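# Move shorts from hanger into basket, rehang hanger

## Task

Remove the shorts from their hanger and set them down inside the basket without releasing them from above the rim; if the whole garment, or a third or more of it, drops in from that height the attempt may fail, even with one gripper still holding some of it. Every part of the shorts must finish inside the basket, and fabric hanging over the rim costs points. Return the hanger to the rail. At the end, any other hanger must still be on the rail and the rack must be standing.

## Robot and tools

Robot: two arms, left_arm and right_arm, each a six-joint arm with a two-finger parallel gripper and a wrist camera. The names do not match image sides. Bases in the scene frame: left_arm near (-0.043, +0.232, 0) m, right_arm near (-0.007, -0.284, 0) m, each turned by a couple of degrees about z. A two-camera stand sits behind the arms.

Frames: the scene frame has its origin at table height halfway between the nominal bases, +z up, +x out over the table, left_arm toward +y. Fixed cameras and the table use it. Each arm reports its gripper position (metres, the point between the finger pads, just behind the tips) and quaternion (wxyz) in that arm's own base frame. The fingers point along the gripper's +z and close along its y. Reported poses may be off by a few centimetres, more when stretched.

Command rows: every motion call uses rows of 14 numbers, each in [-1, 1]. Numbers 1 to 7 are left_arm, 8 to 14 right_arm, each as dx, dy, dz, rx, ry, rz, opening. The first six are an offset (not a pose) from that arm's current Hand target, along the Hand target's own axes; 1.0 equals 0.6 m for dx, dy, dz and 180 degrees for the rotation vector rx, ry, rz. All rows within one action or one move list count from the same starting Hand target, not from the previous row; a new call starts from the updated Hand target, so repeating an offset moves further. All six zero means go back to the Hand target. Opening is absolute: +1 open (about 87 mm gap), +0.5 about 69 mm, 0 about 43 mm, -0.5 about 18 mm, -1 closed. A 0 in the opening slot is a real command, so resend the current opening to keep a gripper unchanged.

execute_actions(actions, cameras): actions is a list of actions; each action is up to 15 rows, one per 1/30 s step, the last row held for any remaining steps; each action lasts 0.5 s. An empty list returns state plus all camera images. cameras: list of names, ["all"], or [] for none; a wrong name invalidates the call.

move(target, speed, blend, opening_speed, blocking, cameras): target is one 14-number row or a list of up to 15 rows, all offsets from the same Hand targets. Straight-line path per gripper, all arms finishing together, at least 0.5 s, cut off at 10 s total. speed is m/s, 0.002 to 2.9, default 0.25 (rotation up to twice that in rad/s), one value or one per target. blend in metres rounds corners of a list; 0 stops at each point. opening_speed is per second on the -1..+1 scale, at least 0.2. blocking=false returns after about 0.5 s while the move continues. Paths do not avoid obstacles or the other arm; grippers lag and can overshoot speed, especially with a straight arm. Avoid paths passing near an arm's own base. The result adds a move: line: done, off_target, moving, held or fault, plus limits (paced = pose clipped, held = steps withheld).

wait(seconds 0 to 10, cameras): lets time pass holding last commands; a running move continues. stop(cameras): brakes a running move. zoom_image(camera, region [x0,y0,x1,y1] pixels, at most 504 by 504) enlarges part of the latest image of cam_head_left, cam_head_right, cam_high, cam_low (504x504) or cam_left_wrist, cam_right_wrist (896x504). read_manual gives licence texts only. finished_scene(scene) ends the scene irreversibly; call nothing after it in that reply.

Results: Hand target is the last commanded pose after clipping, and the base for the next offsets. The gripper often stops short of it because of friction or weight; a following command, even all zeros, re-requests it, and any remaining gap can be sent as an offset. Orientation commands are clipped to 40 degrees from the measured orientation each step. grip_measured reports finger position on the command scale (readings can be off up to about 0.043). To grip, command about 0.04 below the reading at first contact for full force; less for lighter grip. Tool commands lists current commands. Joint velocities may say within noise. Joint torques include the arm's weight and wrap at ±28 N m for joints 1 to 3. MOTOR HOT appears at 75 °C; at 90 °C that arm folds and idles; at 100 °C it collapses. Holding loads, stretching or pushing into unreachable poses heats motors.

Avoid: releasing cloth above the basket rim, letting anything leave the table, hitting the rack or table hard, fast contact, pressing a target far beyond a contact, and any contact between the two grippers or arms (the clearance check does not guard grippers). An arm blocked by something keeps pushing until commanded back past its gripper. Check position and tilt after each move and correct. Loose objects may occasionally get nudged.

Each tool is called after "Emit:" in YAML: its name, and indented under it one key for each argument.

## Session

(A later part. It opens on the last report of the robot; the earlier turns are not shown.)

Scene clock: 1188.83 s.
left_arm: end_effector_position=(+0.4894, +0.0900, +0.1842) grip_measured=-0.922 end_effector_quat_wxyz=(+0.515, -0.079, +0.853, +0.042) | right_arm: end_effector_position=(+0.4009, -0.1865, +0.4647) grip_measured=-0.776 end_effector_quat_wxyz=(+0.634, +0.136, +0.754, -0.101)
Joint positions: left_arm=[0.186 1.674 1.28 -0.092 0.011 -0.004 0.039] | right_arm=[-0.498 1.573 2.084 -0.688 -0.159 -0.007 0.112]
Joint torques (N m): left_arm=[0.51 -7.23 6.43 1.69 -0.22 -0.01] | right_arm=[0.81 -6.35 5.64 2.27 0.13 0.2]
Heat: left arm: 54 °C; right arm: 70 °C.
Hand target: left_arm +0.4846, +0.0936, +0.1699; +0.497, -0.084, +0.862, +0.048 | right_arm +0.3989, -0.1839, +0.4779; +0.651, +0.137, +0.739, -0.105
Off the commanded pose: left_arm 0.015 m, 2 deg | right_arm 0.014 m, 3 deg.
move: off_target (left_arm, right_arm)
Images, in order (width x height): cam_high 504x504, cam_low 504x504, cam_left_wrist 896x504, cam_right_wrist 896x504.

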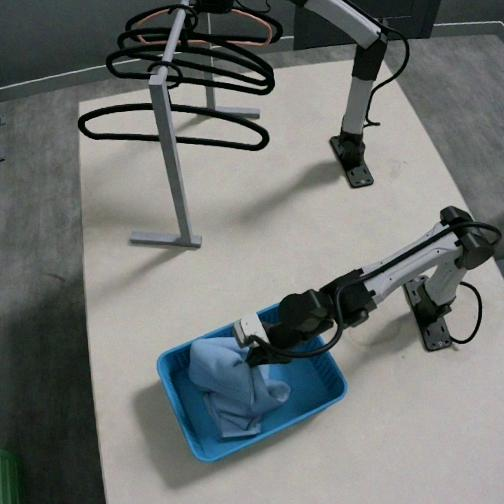

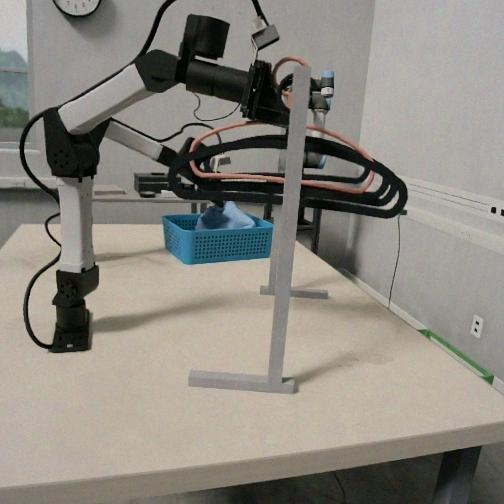

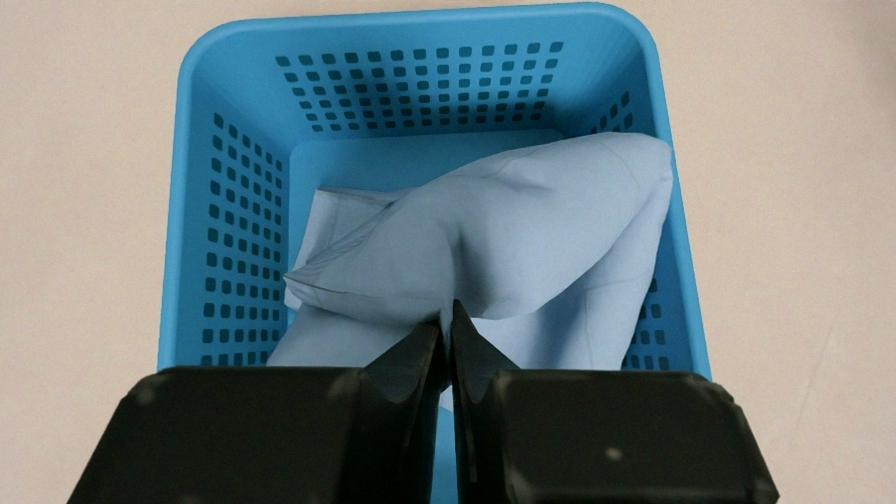

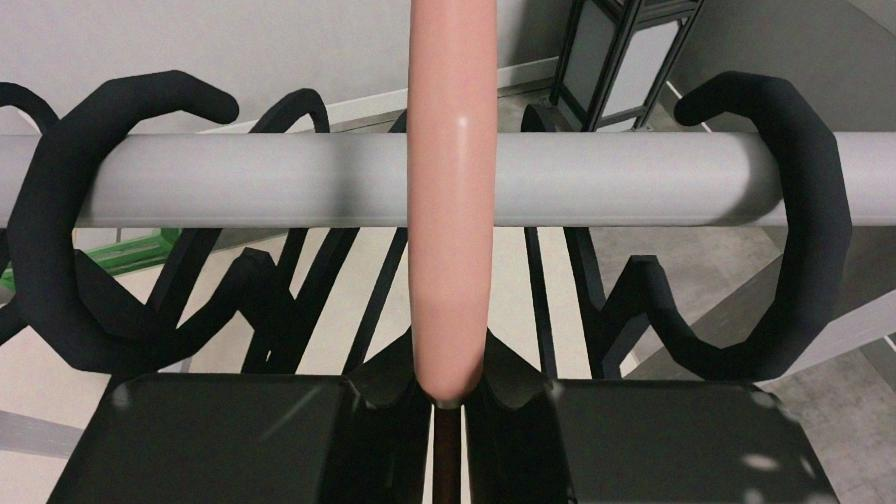

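Emit:
move:
  target:
    - [0.0433,0,0.025,0,0,0,-1, 0.0187,0,0.0203,0,0,0,-0.81]
    - [0.0866,0,0.05,0,0,0,-1, 0.0575,0,0.0322,0,0,0,-0.81]
  speed: 0.08
  blend: [0.005,0]
  cameras: ["cam_high", "cam_low", "cam_left_wrist", "cam_right_wrist"]

Emit:
zoom_image:
  camera: "cam_low"
  region: [220, 30, 360, 170]

Scene clock: 1199.23 s.
left_arm: end_effector_position=(+0.4872, +0.0898, +0.1204) grip_measured=-0.922 end_effector_quat_wxyz=(+0.505, -0.079, +0.858, +0.042) | right_arm: end_effector_position=(+0.4163, -0.1917, +0.4327) grip_measured=-0.776 end_effector_quat_wxyz=(+0.641, +0.134, +0.749, -0.103)
Joint positions: left_arm=[0.186 1.739 1.11 0.122 0.01 -0.004 0.039] | right_arm=[-0.488 1.522 1.851 -0.488 -0.149 -0.005 0.112]
Joint torques (N m): left_arm=[0.5 -7.34 6.04 1.94 -0.21 -0.02] | right_arm=[0.85 -6.72 5.93 2.13 0.14 0.2]
Heat: left arm: 53 °C; right arm: 70 °C.
Hand target: left_arm +0.4847, +0.0936, +0.1100; +0.497, -0.084, +0.862, +0.048 | right_arm +0.4130, -0.1881, +0.4411; +0.651, +0.137, +0.739, -0.105
Off the commanded pose: left_arm 0.012 m, 1 deg | right_arm 0.010 m, 2 deg.
move: off_target (left_arm)
Images, in order (width x height): cam_high 504x504, cam_low 504x504, cam_left_wrist 896x504, cam_right_wrist 896x504.

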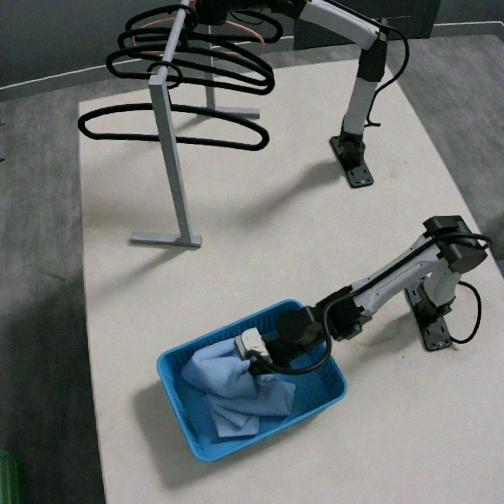

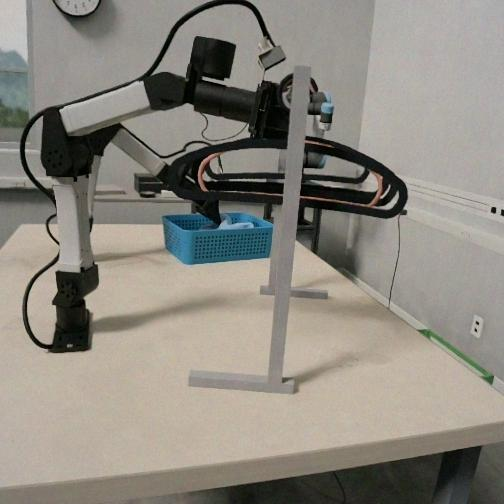

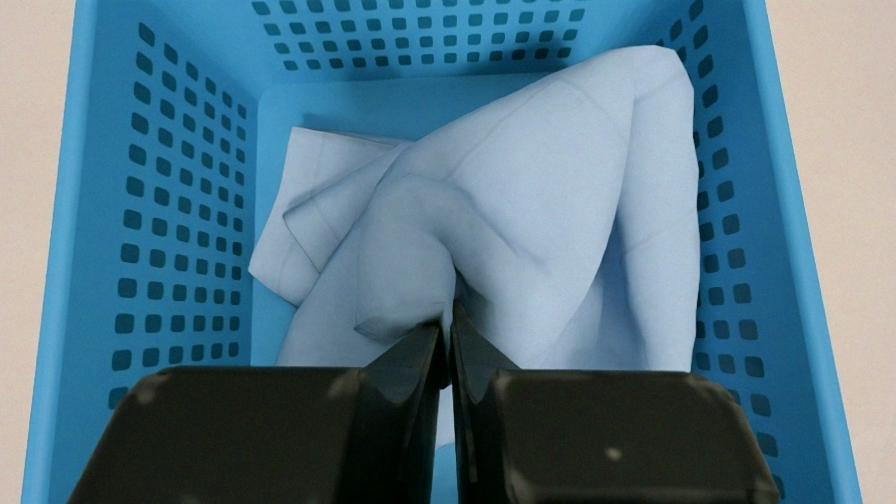

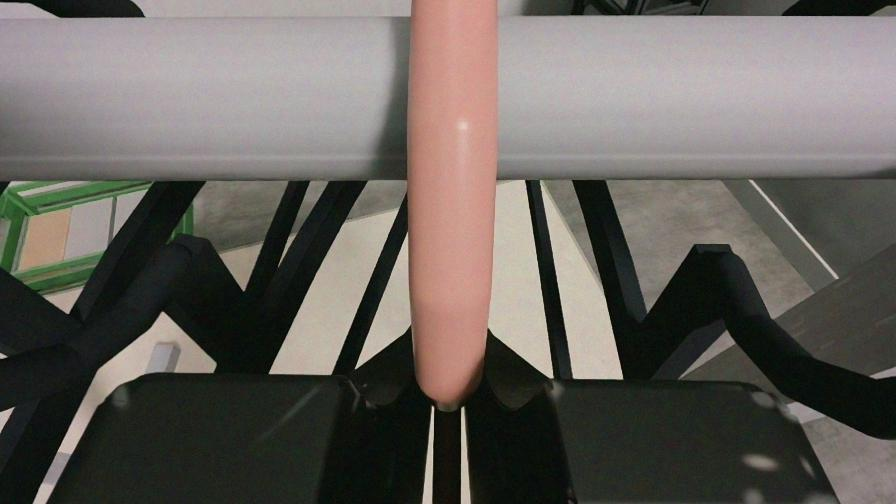

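Scaled by 3.600 from the camera's 504x504 image, which has a finer 720x720 frame.

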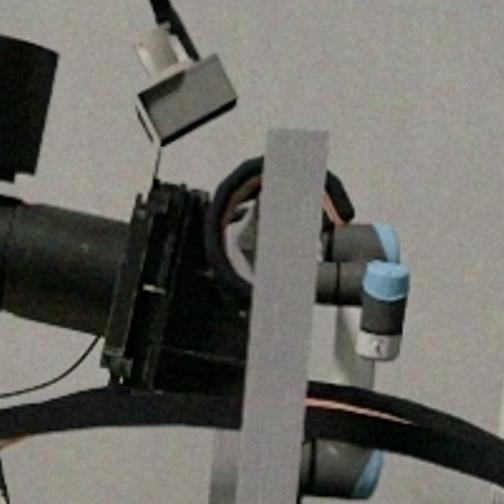

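Emit:
move:
  target:
    - [0,0,0,0,0,0,0, 0,0,0,0,0,0,-0.2]
    - [-0.1732,0,-0.1,0,0,0,0, -0.0592,0,-0.1255,0,0,0,-0.2]
  speed: 0.1
  opening_speed: 1.5
  cameras: ["cam_high", "cam_low", "cam_left_wrist", "cam_right_wrist"]

Scene clock: 1210.53 s.
left_arm: end_effector_position=(+0.4868, +0.0897, +0.2134) grip_measured=+0.000 end_effector_quat_wxyz=(+0.487, -0.081, +0.869, +0.040) | right_arm: end_effector_position=(+0.3536, -0.1687, +0.4773) grip_measured=-0.200 end_effector_quat_wxyz=(+0.644, +0.139, +0.744, -0.107)
Joint positions: left_arm=[0.186 1.691 1.465 -0.323 0.01 -0.004 0.5] | right_arm=[-0.521 1.408 1.97 -0.711 -0.171 -0.005 0.4]
Joint torques (N m): left_arm=[0.54 -9.92 9.7 1.6 -0.21 -0.01] | right_arm=[-0.47 -4.36 7.47 1.86 -0.12 0.13]
Heat: left arm: 52 °C; right arm: 69 °C.
Hand target: left_arm +0.4847, +0.0938, +0.2300; +0.497, -0.084, +0.862, +0.048 | right_arm +0.3468, -0.1654, +0.4862; +0.651, +0.137, +0.739, -0.105
Off the commanded pose: left_arm 0.017 m, 2 deg | right_arm 0.012 m, 1 deg.
move: off_target (left_arm, right_arm)
Images, in order (width x height): cam_high 504x504, cam_low 504x504, cam_left_wrist 896x504, cam_right_wrist 896x504.

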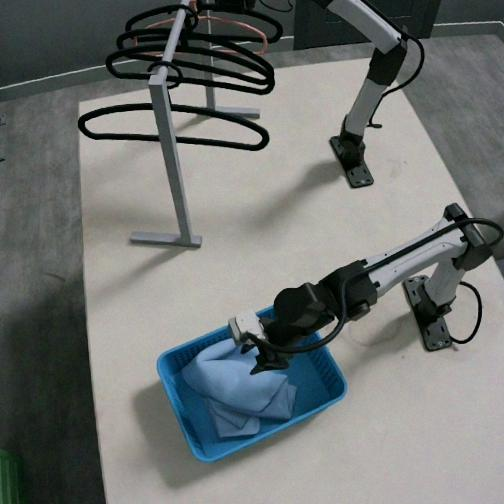

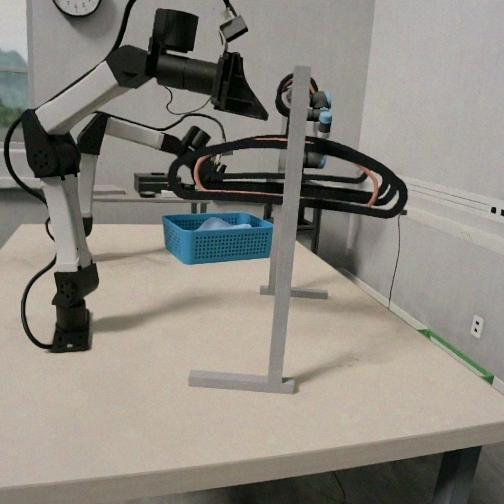

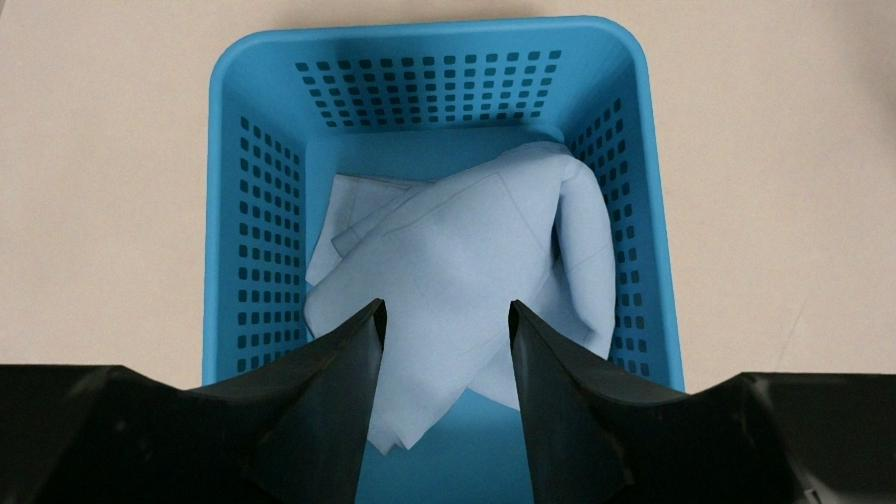

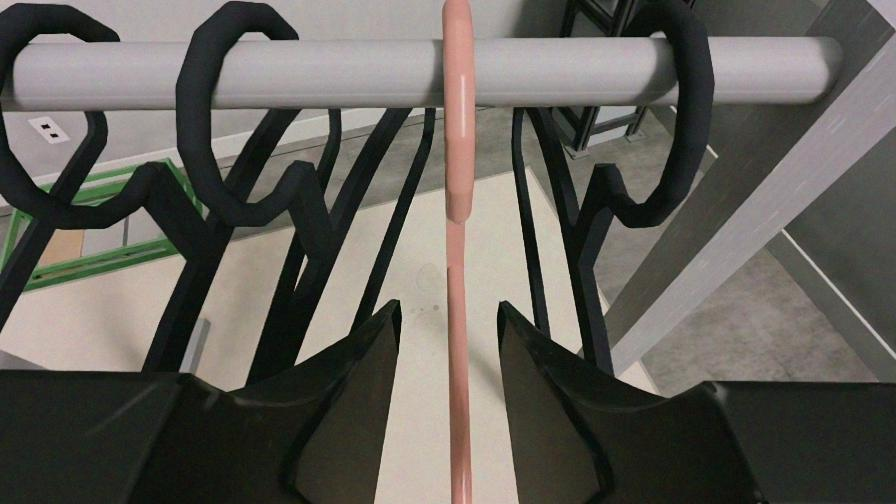

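Emit:
zoom_image:
  camera: "cam_low"
  region: [160, 50, 420, 240]

Emit:
zoom_image:
  camera: "cam_high"
  region: [70, 0, 300, 160]

Scaled by 1.938 from the camera's 504x504 image, which has a finer 720x720 frame.

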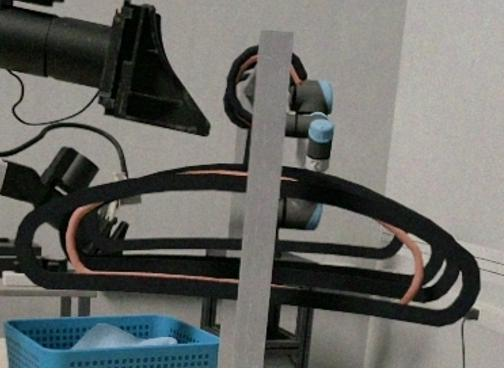

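Scaled by 2.191 from the camera's 504x504 image, which has a finer 720x720 frame.

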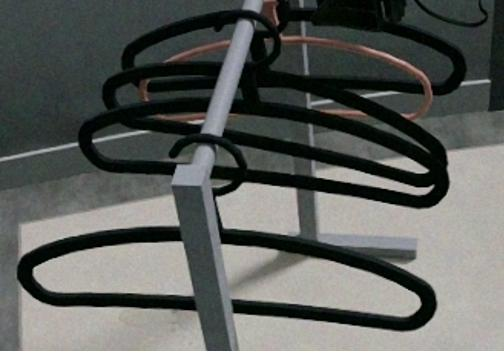

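Emit:
move:
  target:
    - [-0.1322,0.0160,-0.1707,0,0,0,1, 0,0,0,0,0,0,-0.2]
    - [0.1193,-0.6505,-0.5383,0.3257,-0.1255,0.1028,1, 0.0523,0,0.0837,0,0,0,-0.2]
    - [0.2073,-0.9350,-0.5897,0.3787,-0.1205,0.1195,1, 0.0607,0,0.1175,0,0,0,-0.2]
  speed: 0.25
  blend: [0.03,0.03,0]
  cameras: ["cam_low", "cam_left_wrist", "cam_right_wrist"]

Scene clock: 1251.00 s.
left_arm: end_effector_position=(+0.2279, -0.5245, +0.2905) grip_measured=+1.000 end_effector_quat_wxyz=(+0.575, +0.370, +0.646, -0.339) | right_arm: end_effector_position=(+0.4034, -0.1853, +0.4445) grip_measured=-0.200 end_effector_quat_wxyz=(+0.652, +0.131, +0.739, -0.106)
Joint positions: left_arm=[-1.205 1.791 1.504 0.178 -0.151 -0.029 1] | right_arm=[-0.49 1.472 1.827 -0.484 -0.151 -0.005 0.4]
Joint torques (N m): left_arm=[0.03 -8.65 10.06 1.97 -0.2 0.12] | right_arm=[0.83 -3.6 6.34 2.06 0.14 0.19]
Heat: left arm: 54 °C; right arm: 66 °C.
Hand target: left_arm +0.2309, -0.5276, +0.3003; +0.585, +0.368, +0.639, -0.338 | right_arm +0.4084, -0.1865, +0.4408; +0.651, +0.137, +0.739, -0.105
Off the commanded pose: left_arm 0.011 m, 1 deg | right_arm 0.006 m, 1 deg.
move: off_target (left_arm)
Images, in order (width x height): cam_low 504x504, cam_left_wrist 896x504, cam_right_wrist 896x504.

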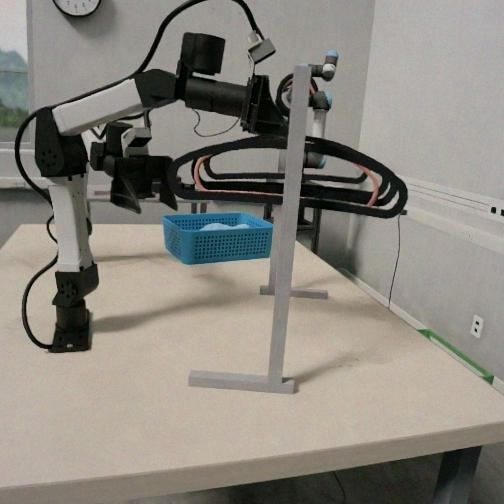

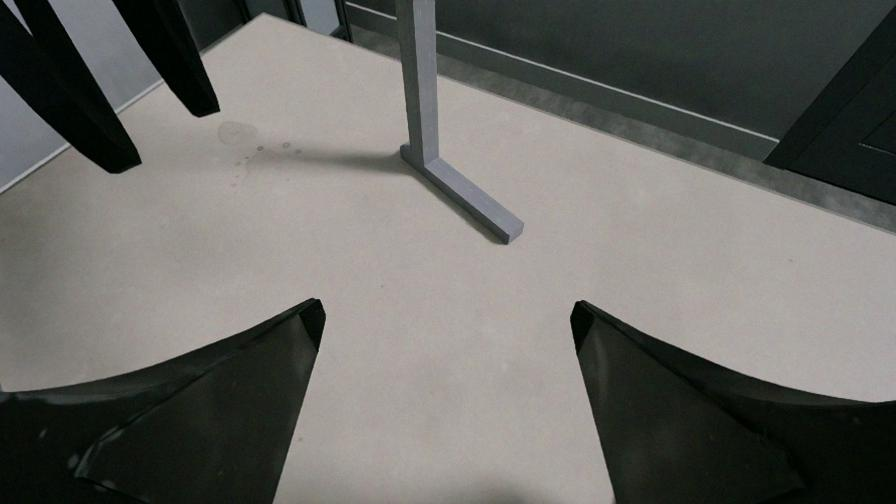

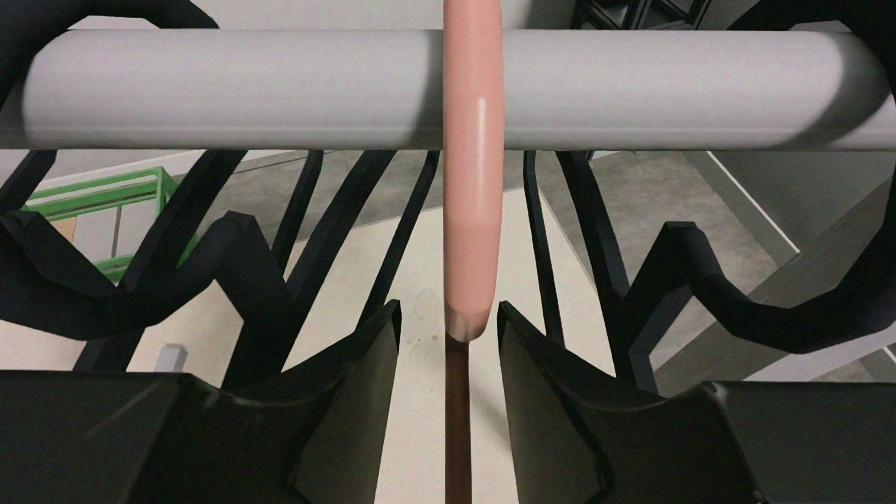

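Emit:
move:
  target:
    - [-0.0174,0,0.1993,0,0,0,1, 0.0170,0,0.0237,0,0,0,-0.2]
  speed: 0.12
  cameras: ["cam_low", "cam_left_wrist", "cam_high"]

Emit:
zoom_image:
  camera: "cam_low"
  region: [80, 100, 240, 260]

Scene clock: 1258.90 s.
left_arm: end_effector_position=(+0.2891, -0.6289, +0.3059) grip_measured=+1.000 end_effector_quat_wxyz=(+0.590, +0.357, +0.639, -0.341) | right_arm: end_effector_position=(+0.4149, -0.1892, +0.4360) grip_measured=-0.200 end_effector_quat_wxyz=(+0.655, +0.130, +0.737, -0.107)
Joint positions: left_arm=[-1.174 2.335 2.341 -0.077 -0.139 -0.026 1] | right_arm=[-0.483 1.49 1.794 -0.425 -0.144 -0.005 0.4]
Joint torques (N m): left_arm=[0.57 -11.69 9.85 1.7 0.04 0.12] | right_arm=[0.81 -3.77 6.01 2.08 0.14 0.2]
Heat: left arm: 55 °C; right arm: 66 °C.
Hand target: left_arm +0.2912, -0.6314, +0.3005; +0.585, +0.367, +0.639, -0.338 | right_arm +0.4205, -0.1905, +0.4290; +0.651, +0.137, +0.739, -0.105
Off the commanded pose: left_arm 0.006 m, 1 deg | right_arm 0.009 m, 1 deg.
move: done
Images, in order (width x height): cam_high 504x504, cam_low 504x504, cam_left_wrist 896x504.

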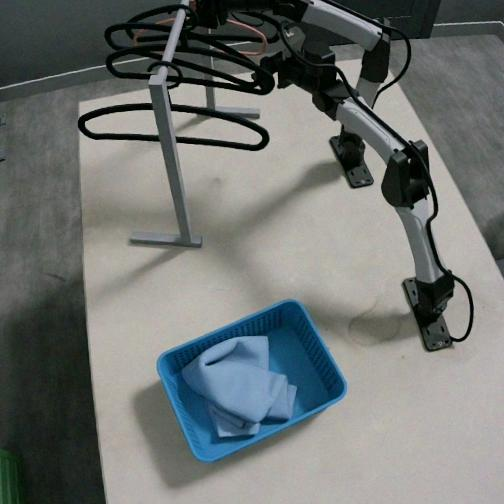

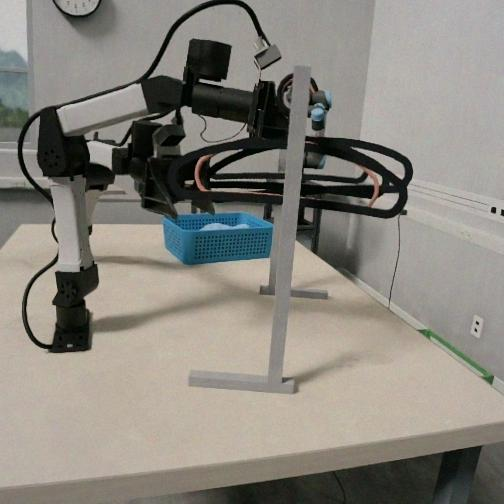

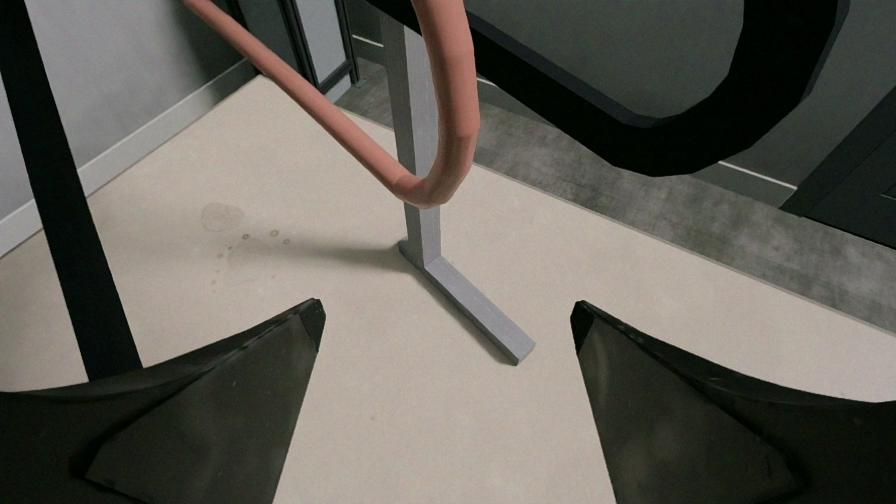

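Scaled by 3.150 from the camera's 504x504 image, which has a finer 720x720 frame.

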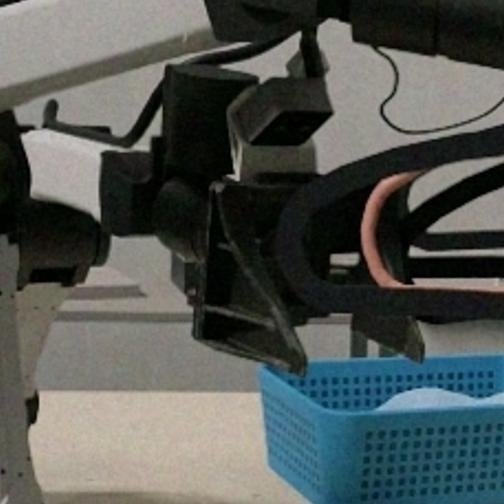

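Emit:
move:
  target: [0.138,-0.059,-0.0472,0,0,0,1, 0,0,0,0,0.044,0,-0.2]
  speed: 0.1
  cameras: ["cam_low"]

Scene clock: 1266.00 s.
left_arm: end_effector_position=(+0.2433, -0.6238, +0.2014) grip_measured=+1.000 end_effector_quat_wxyz=(+0.573, +0.376, +0.646, -0.336) | right_arm: end_effector_position=(+0.4182, -0.1901, +0.4292) grip_measured=-0.200 end_effector_quat_wxyz=(+0.602, +0.145, +0.780, -0.091)
Joint positions: left_arm=[-1.246 2.23 1.79 0.32 -0.187 -0.026 1] | right_arm=[-0.48 1.62 2.051 -0.695 -0.141 -0.005 0.4]
Joint torques (N m): left_arm=[-0.14 -15.69 6.58 1.97 -0.26 0.04] | right_arm=[0.83 -4.3 8.39 1.86 0.14 0.04]
Heat: left arm: 56 °C; right arm: 67 °C.
Hand target: left_arm +0.2427, -0.6187, +0.2205; +0.585, +0.367, +0.639, -0.338 | right_arm +0.4205, -0.1905, +0.4290; +0.598, +0.143, +0.782, -0.096
Off the commanded pose: left_arm 0.020 m, 2 deg | right_arm 0.002 m, 1 deg.
move: off_target (left_arm)
Images, in order (width x height): cam_low 504x504.

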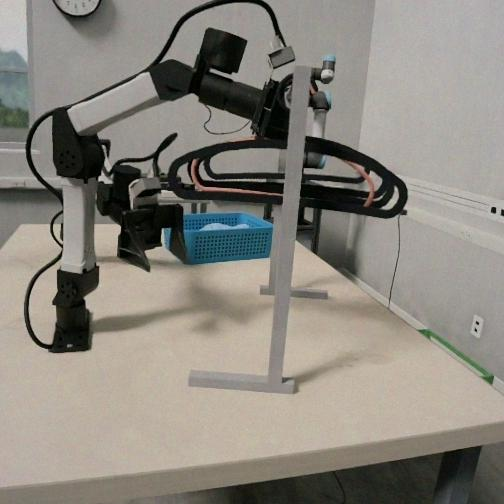

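Emit:
move:
  target: [0.1,0,-0.2,0,0,0,1, -0.0415,0,-0.1323,0,-0.04,0,-0.2]
  speed: 0.15
  cameras: ["cam_low","cam_high"]

Scene clock: 1281.90 s.
left_arm: end_effector_position=(+0.2020, -0.5512, +0.1644) grip_measured=+1.000 end_effector_quat_wxyz=(+0.562, +0.388, +0.654, -0.326) | right_arm: end_effector_position=(+0.3719, -0.1738, +0.4614) grip_measured=-0.200 end_effector_quat_wxyz=(+0.632, +0.142, +0.755, -0.104)
Joint positions: left_arm=[-1.283 1.975 1.277 0.537 -0.218 -0.026 1] | right_arm=[-0.501 1.454 1.963 -0.692 -0.15 -0.005 0.4]
Joint torques (N m): left_arm=[0.2 -9.99 7.98 1.91 -0.12 -0.03] | right_arm=[-0.43 -4.85 5.3 2.05 -0.12 0.1]
Heat: left arm: 61 °C; right arm: 67 °C.
Hand target: left_arm +0.2028, -0.5530, +0.1660; +0.563, +0.387, +0.653, -0.327 (not the last commanded pose) | right_arm +0.3692, -0.1729, +0.4639; +0.636, +0.139, +0.752, -0.102 (not the last commanded pose)
Off the commanded pose: left_arm 0.046 m, 4 deg | right_arm 0.022 m, 2 deg.
move: held (left_arm; a check stopped the path), off_target (right_arm; braked when a check withheld steps of left_arm); limits=held
pose unreachable (left arm): on one or more control steps of this call, first in action 0 (counted from 0), this arm could not follow its commanded pose, so it was not sent that pose on those steps. It may still have moved: this result reports where it is.
cause: moving toward the commanded pose would bring a part of the arm too close to another arm (this arm's fingers and the right arm's upper arm (the part past joint 2), 7 mm apart when this arm was first held).
Images, in order (width x height): cam_high 504x504, cam_low 504x504.

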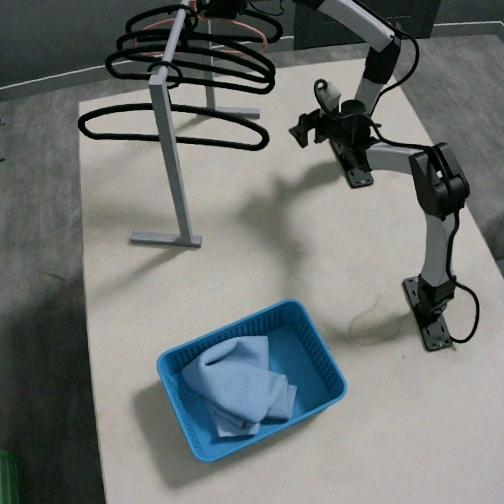

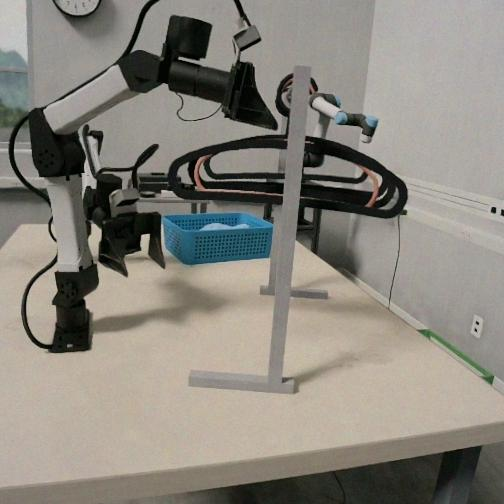

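Emit:
finished_scene:
  scene: 1

The scene is finished: the task was done.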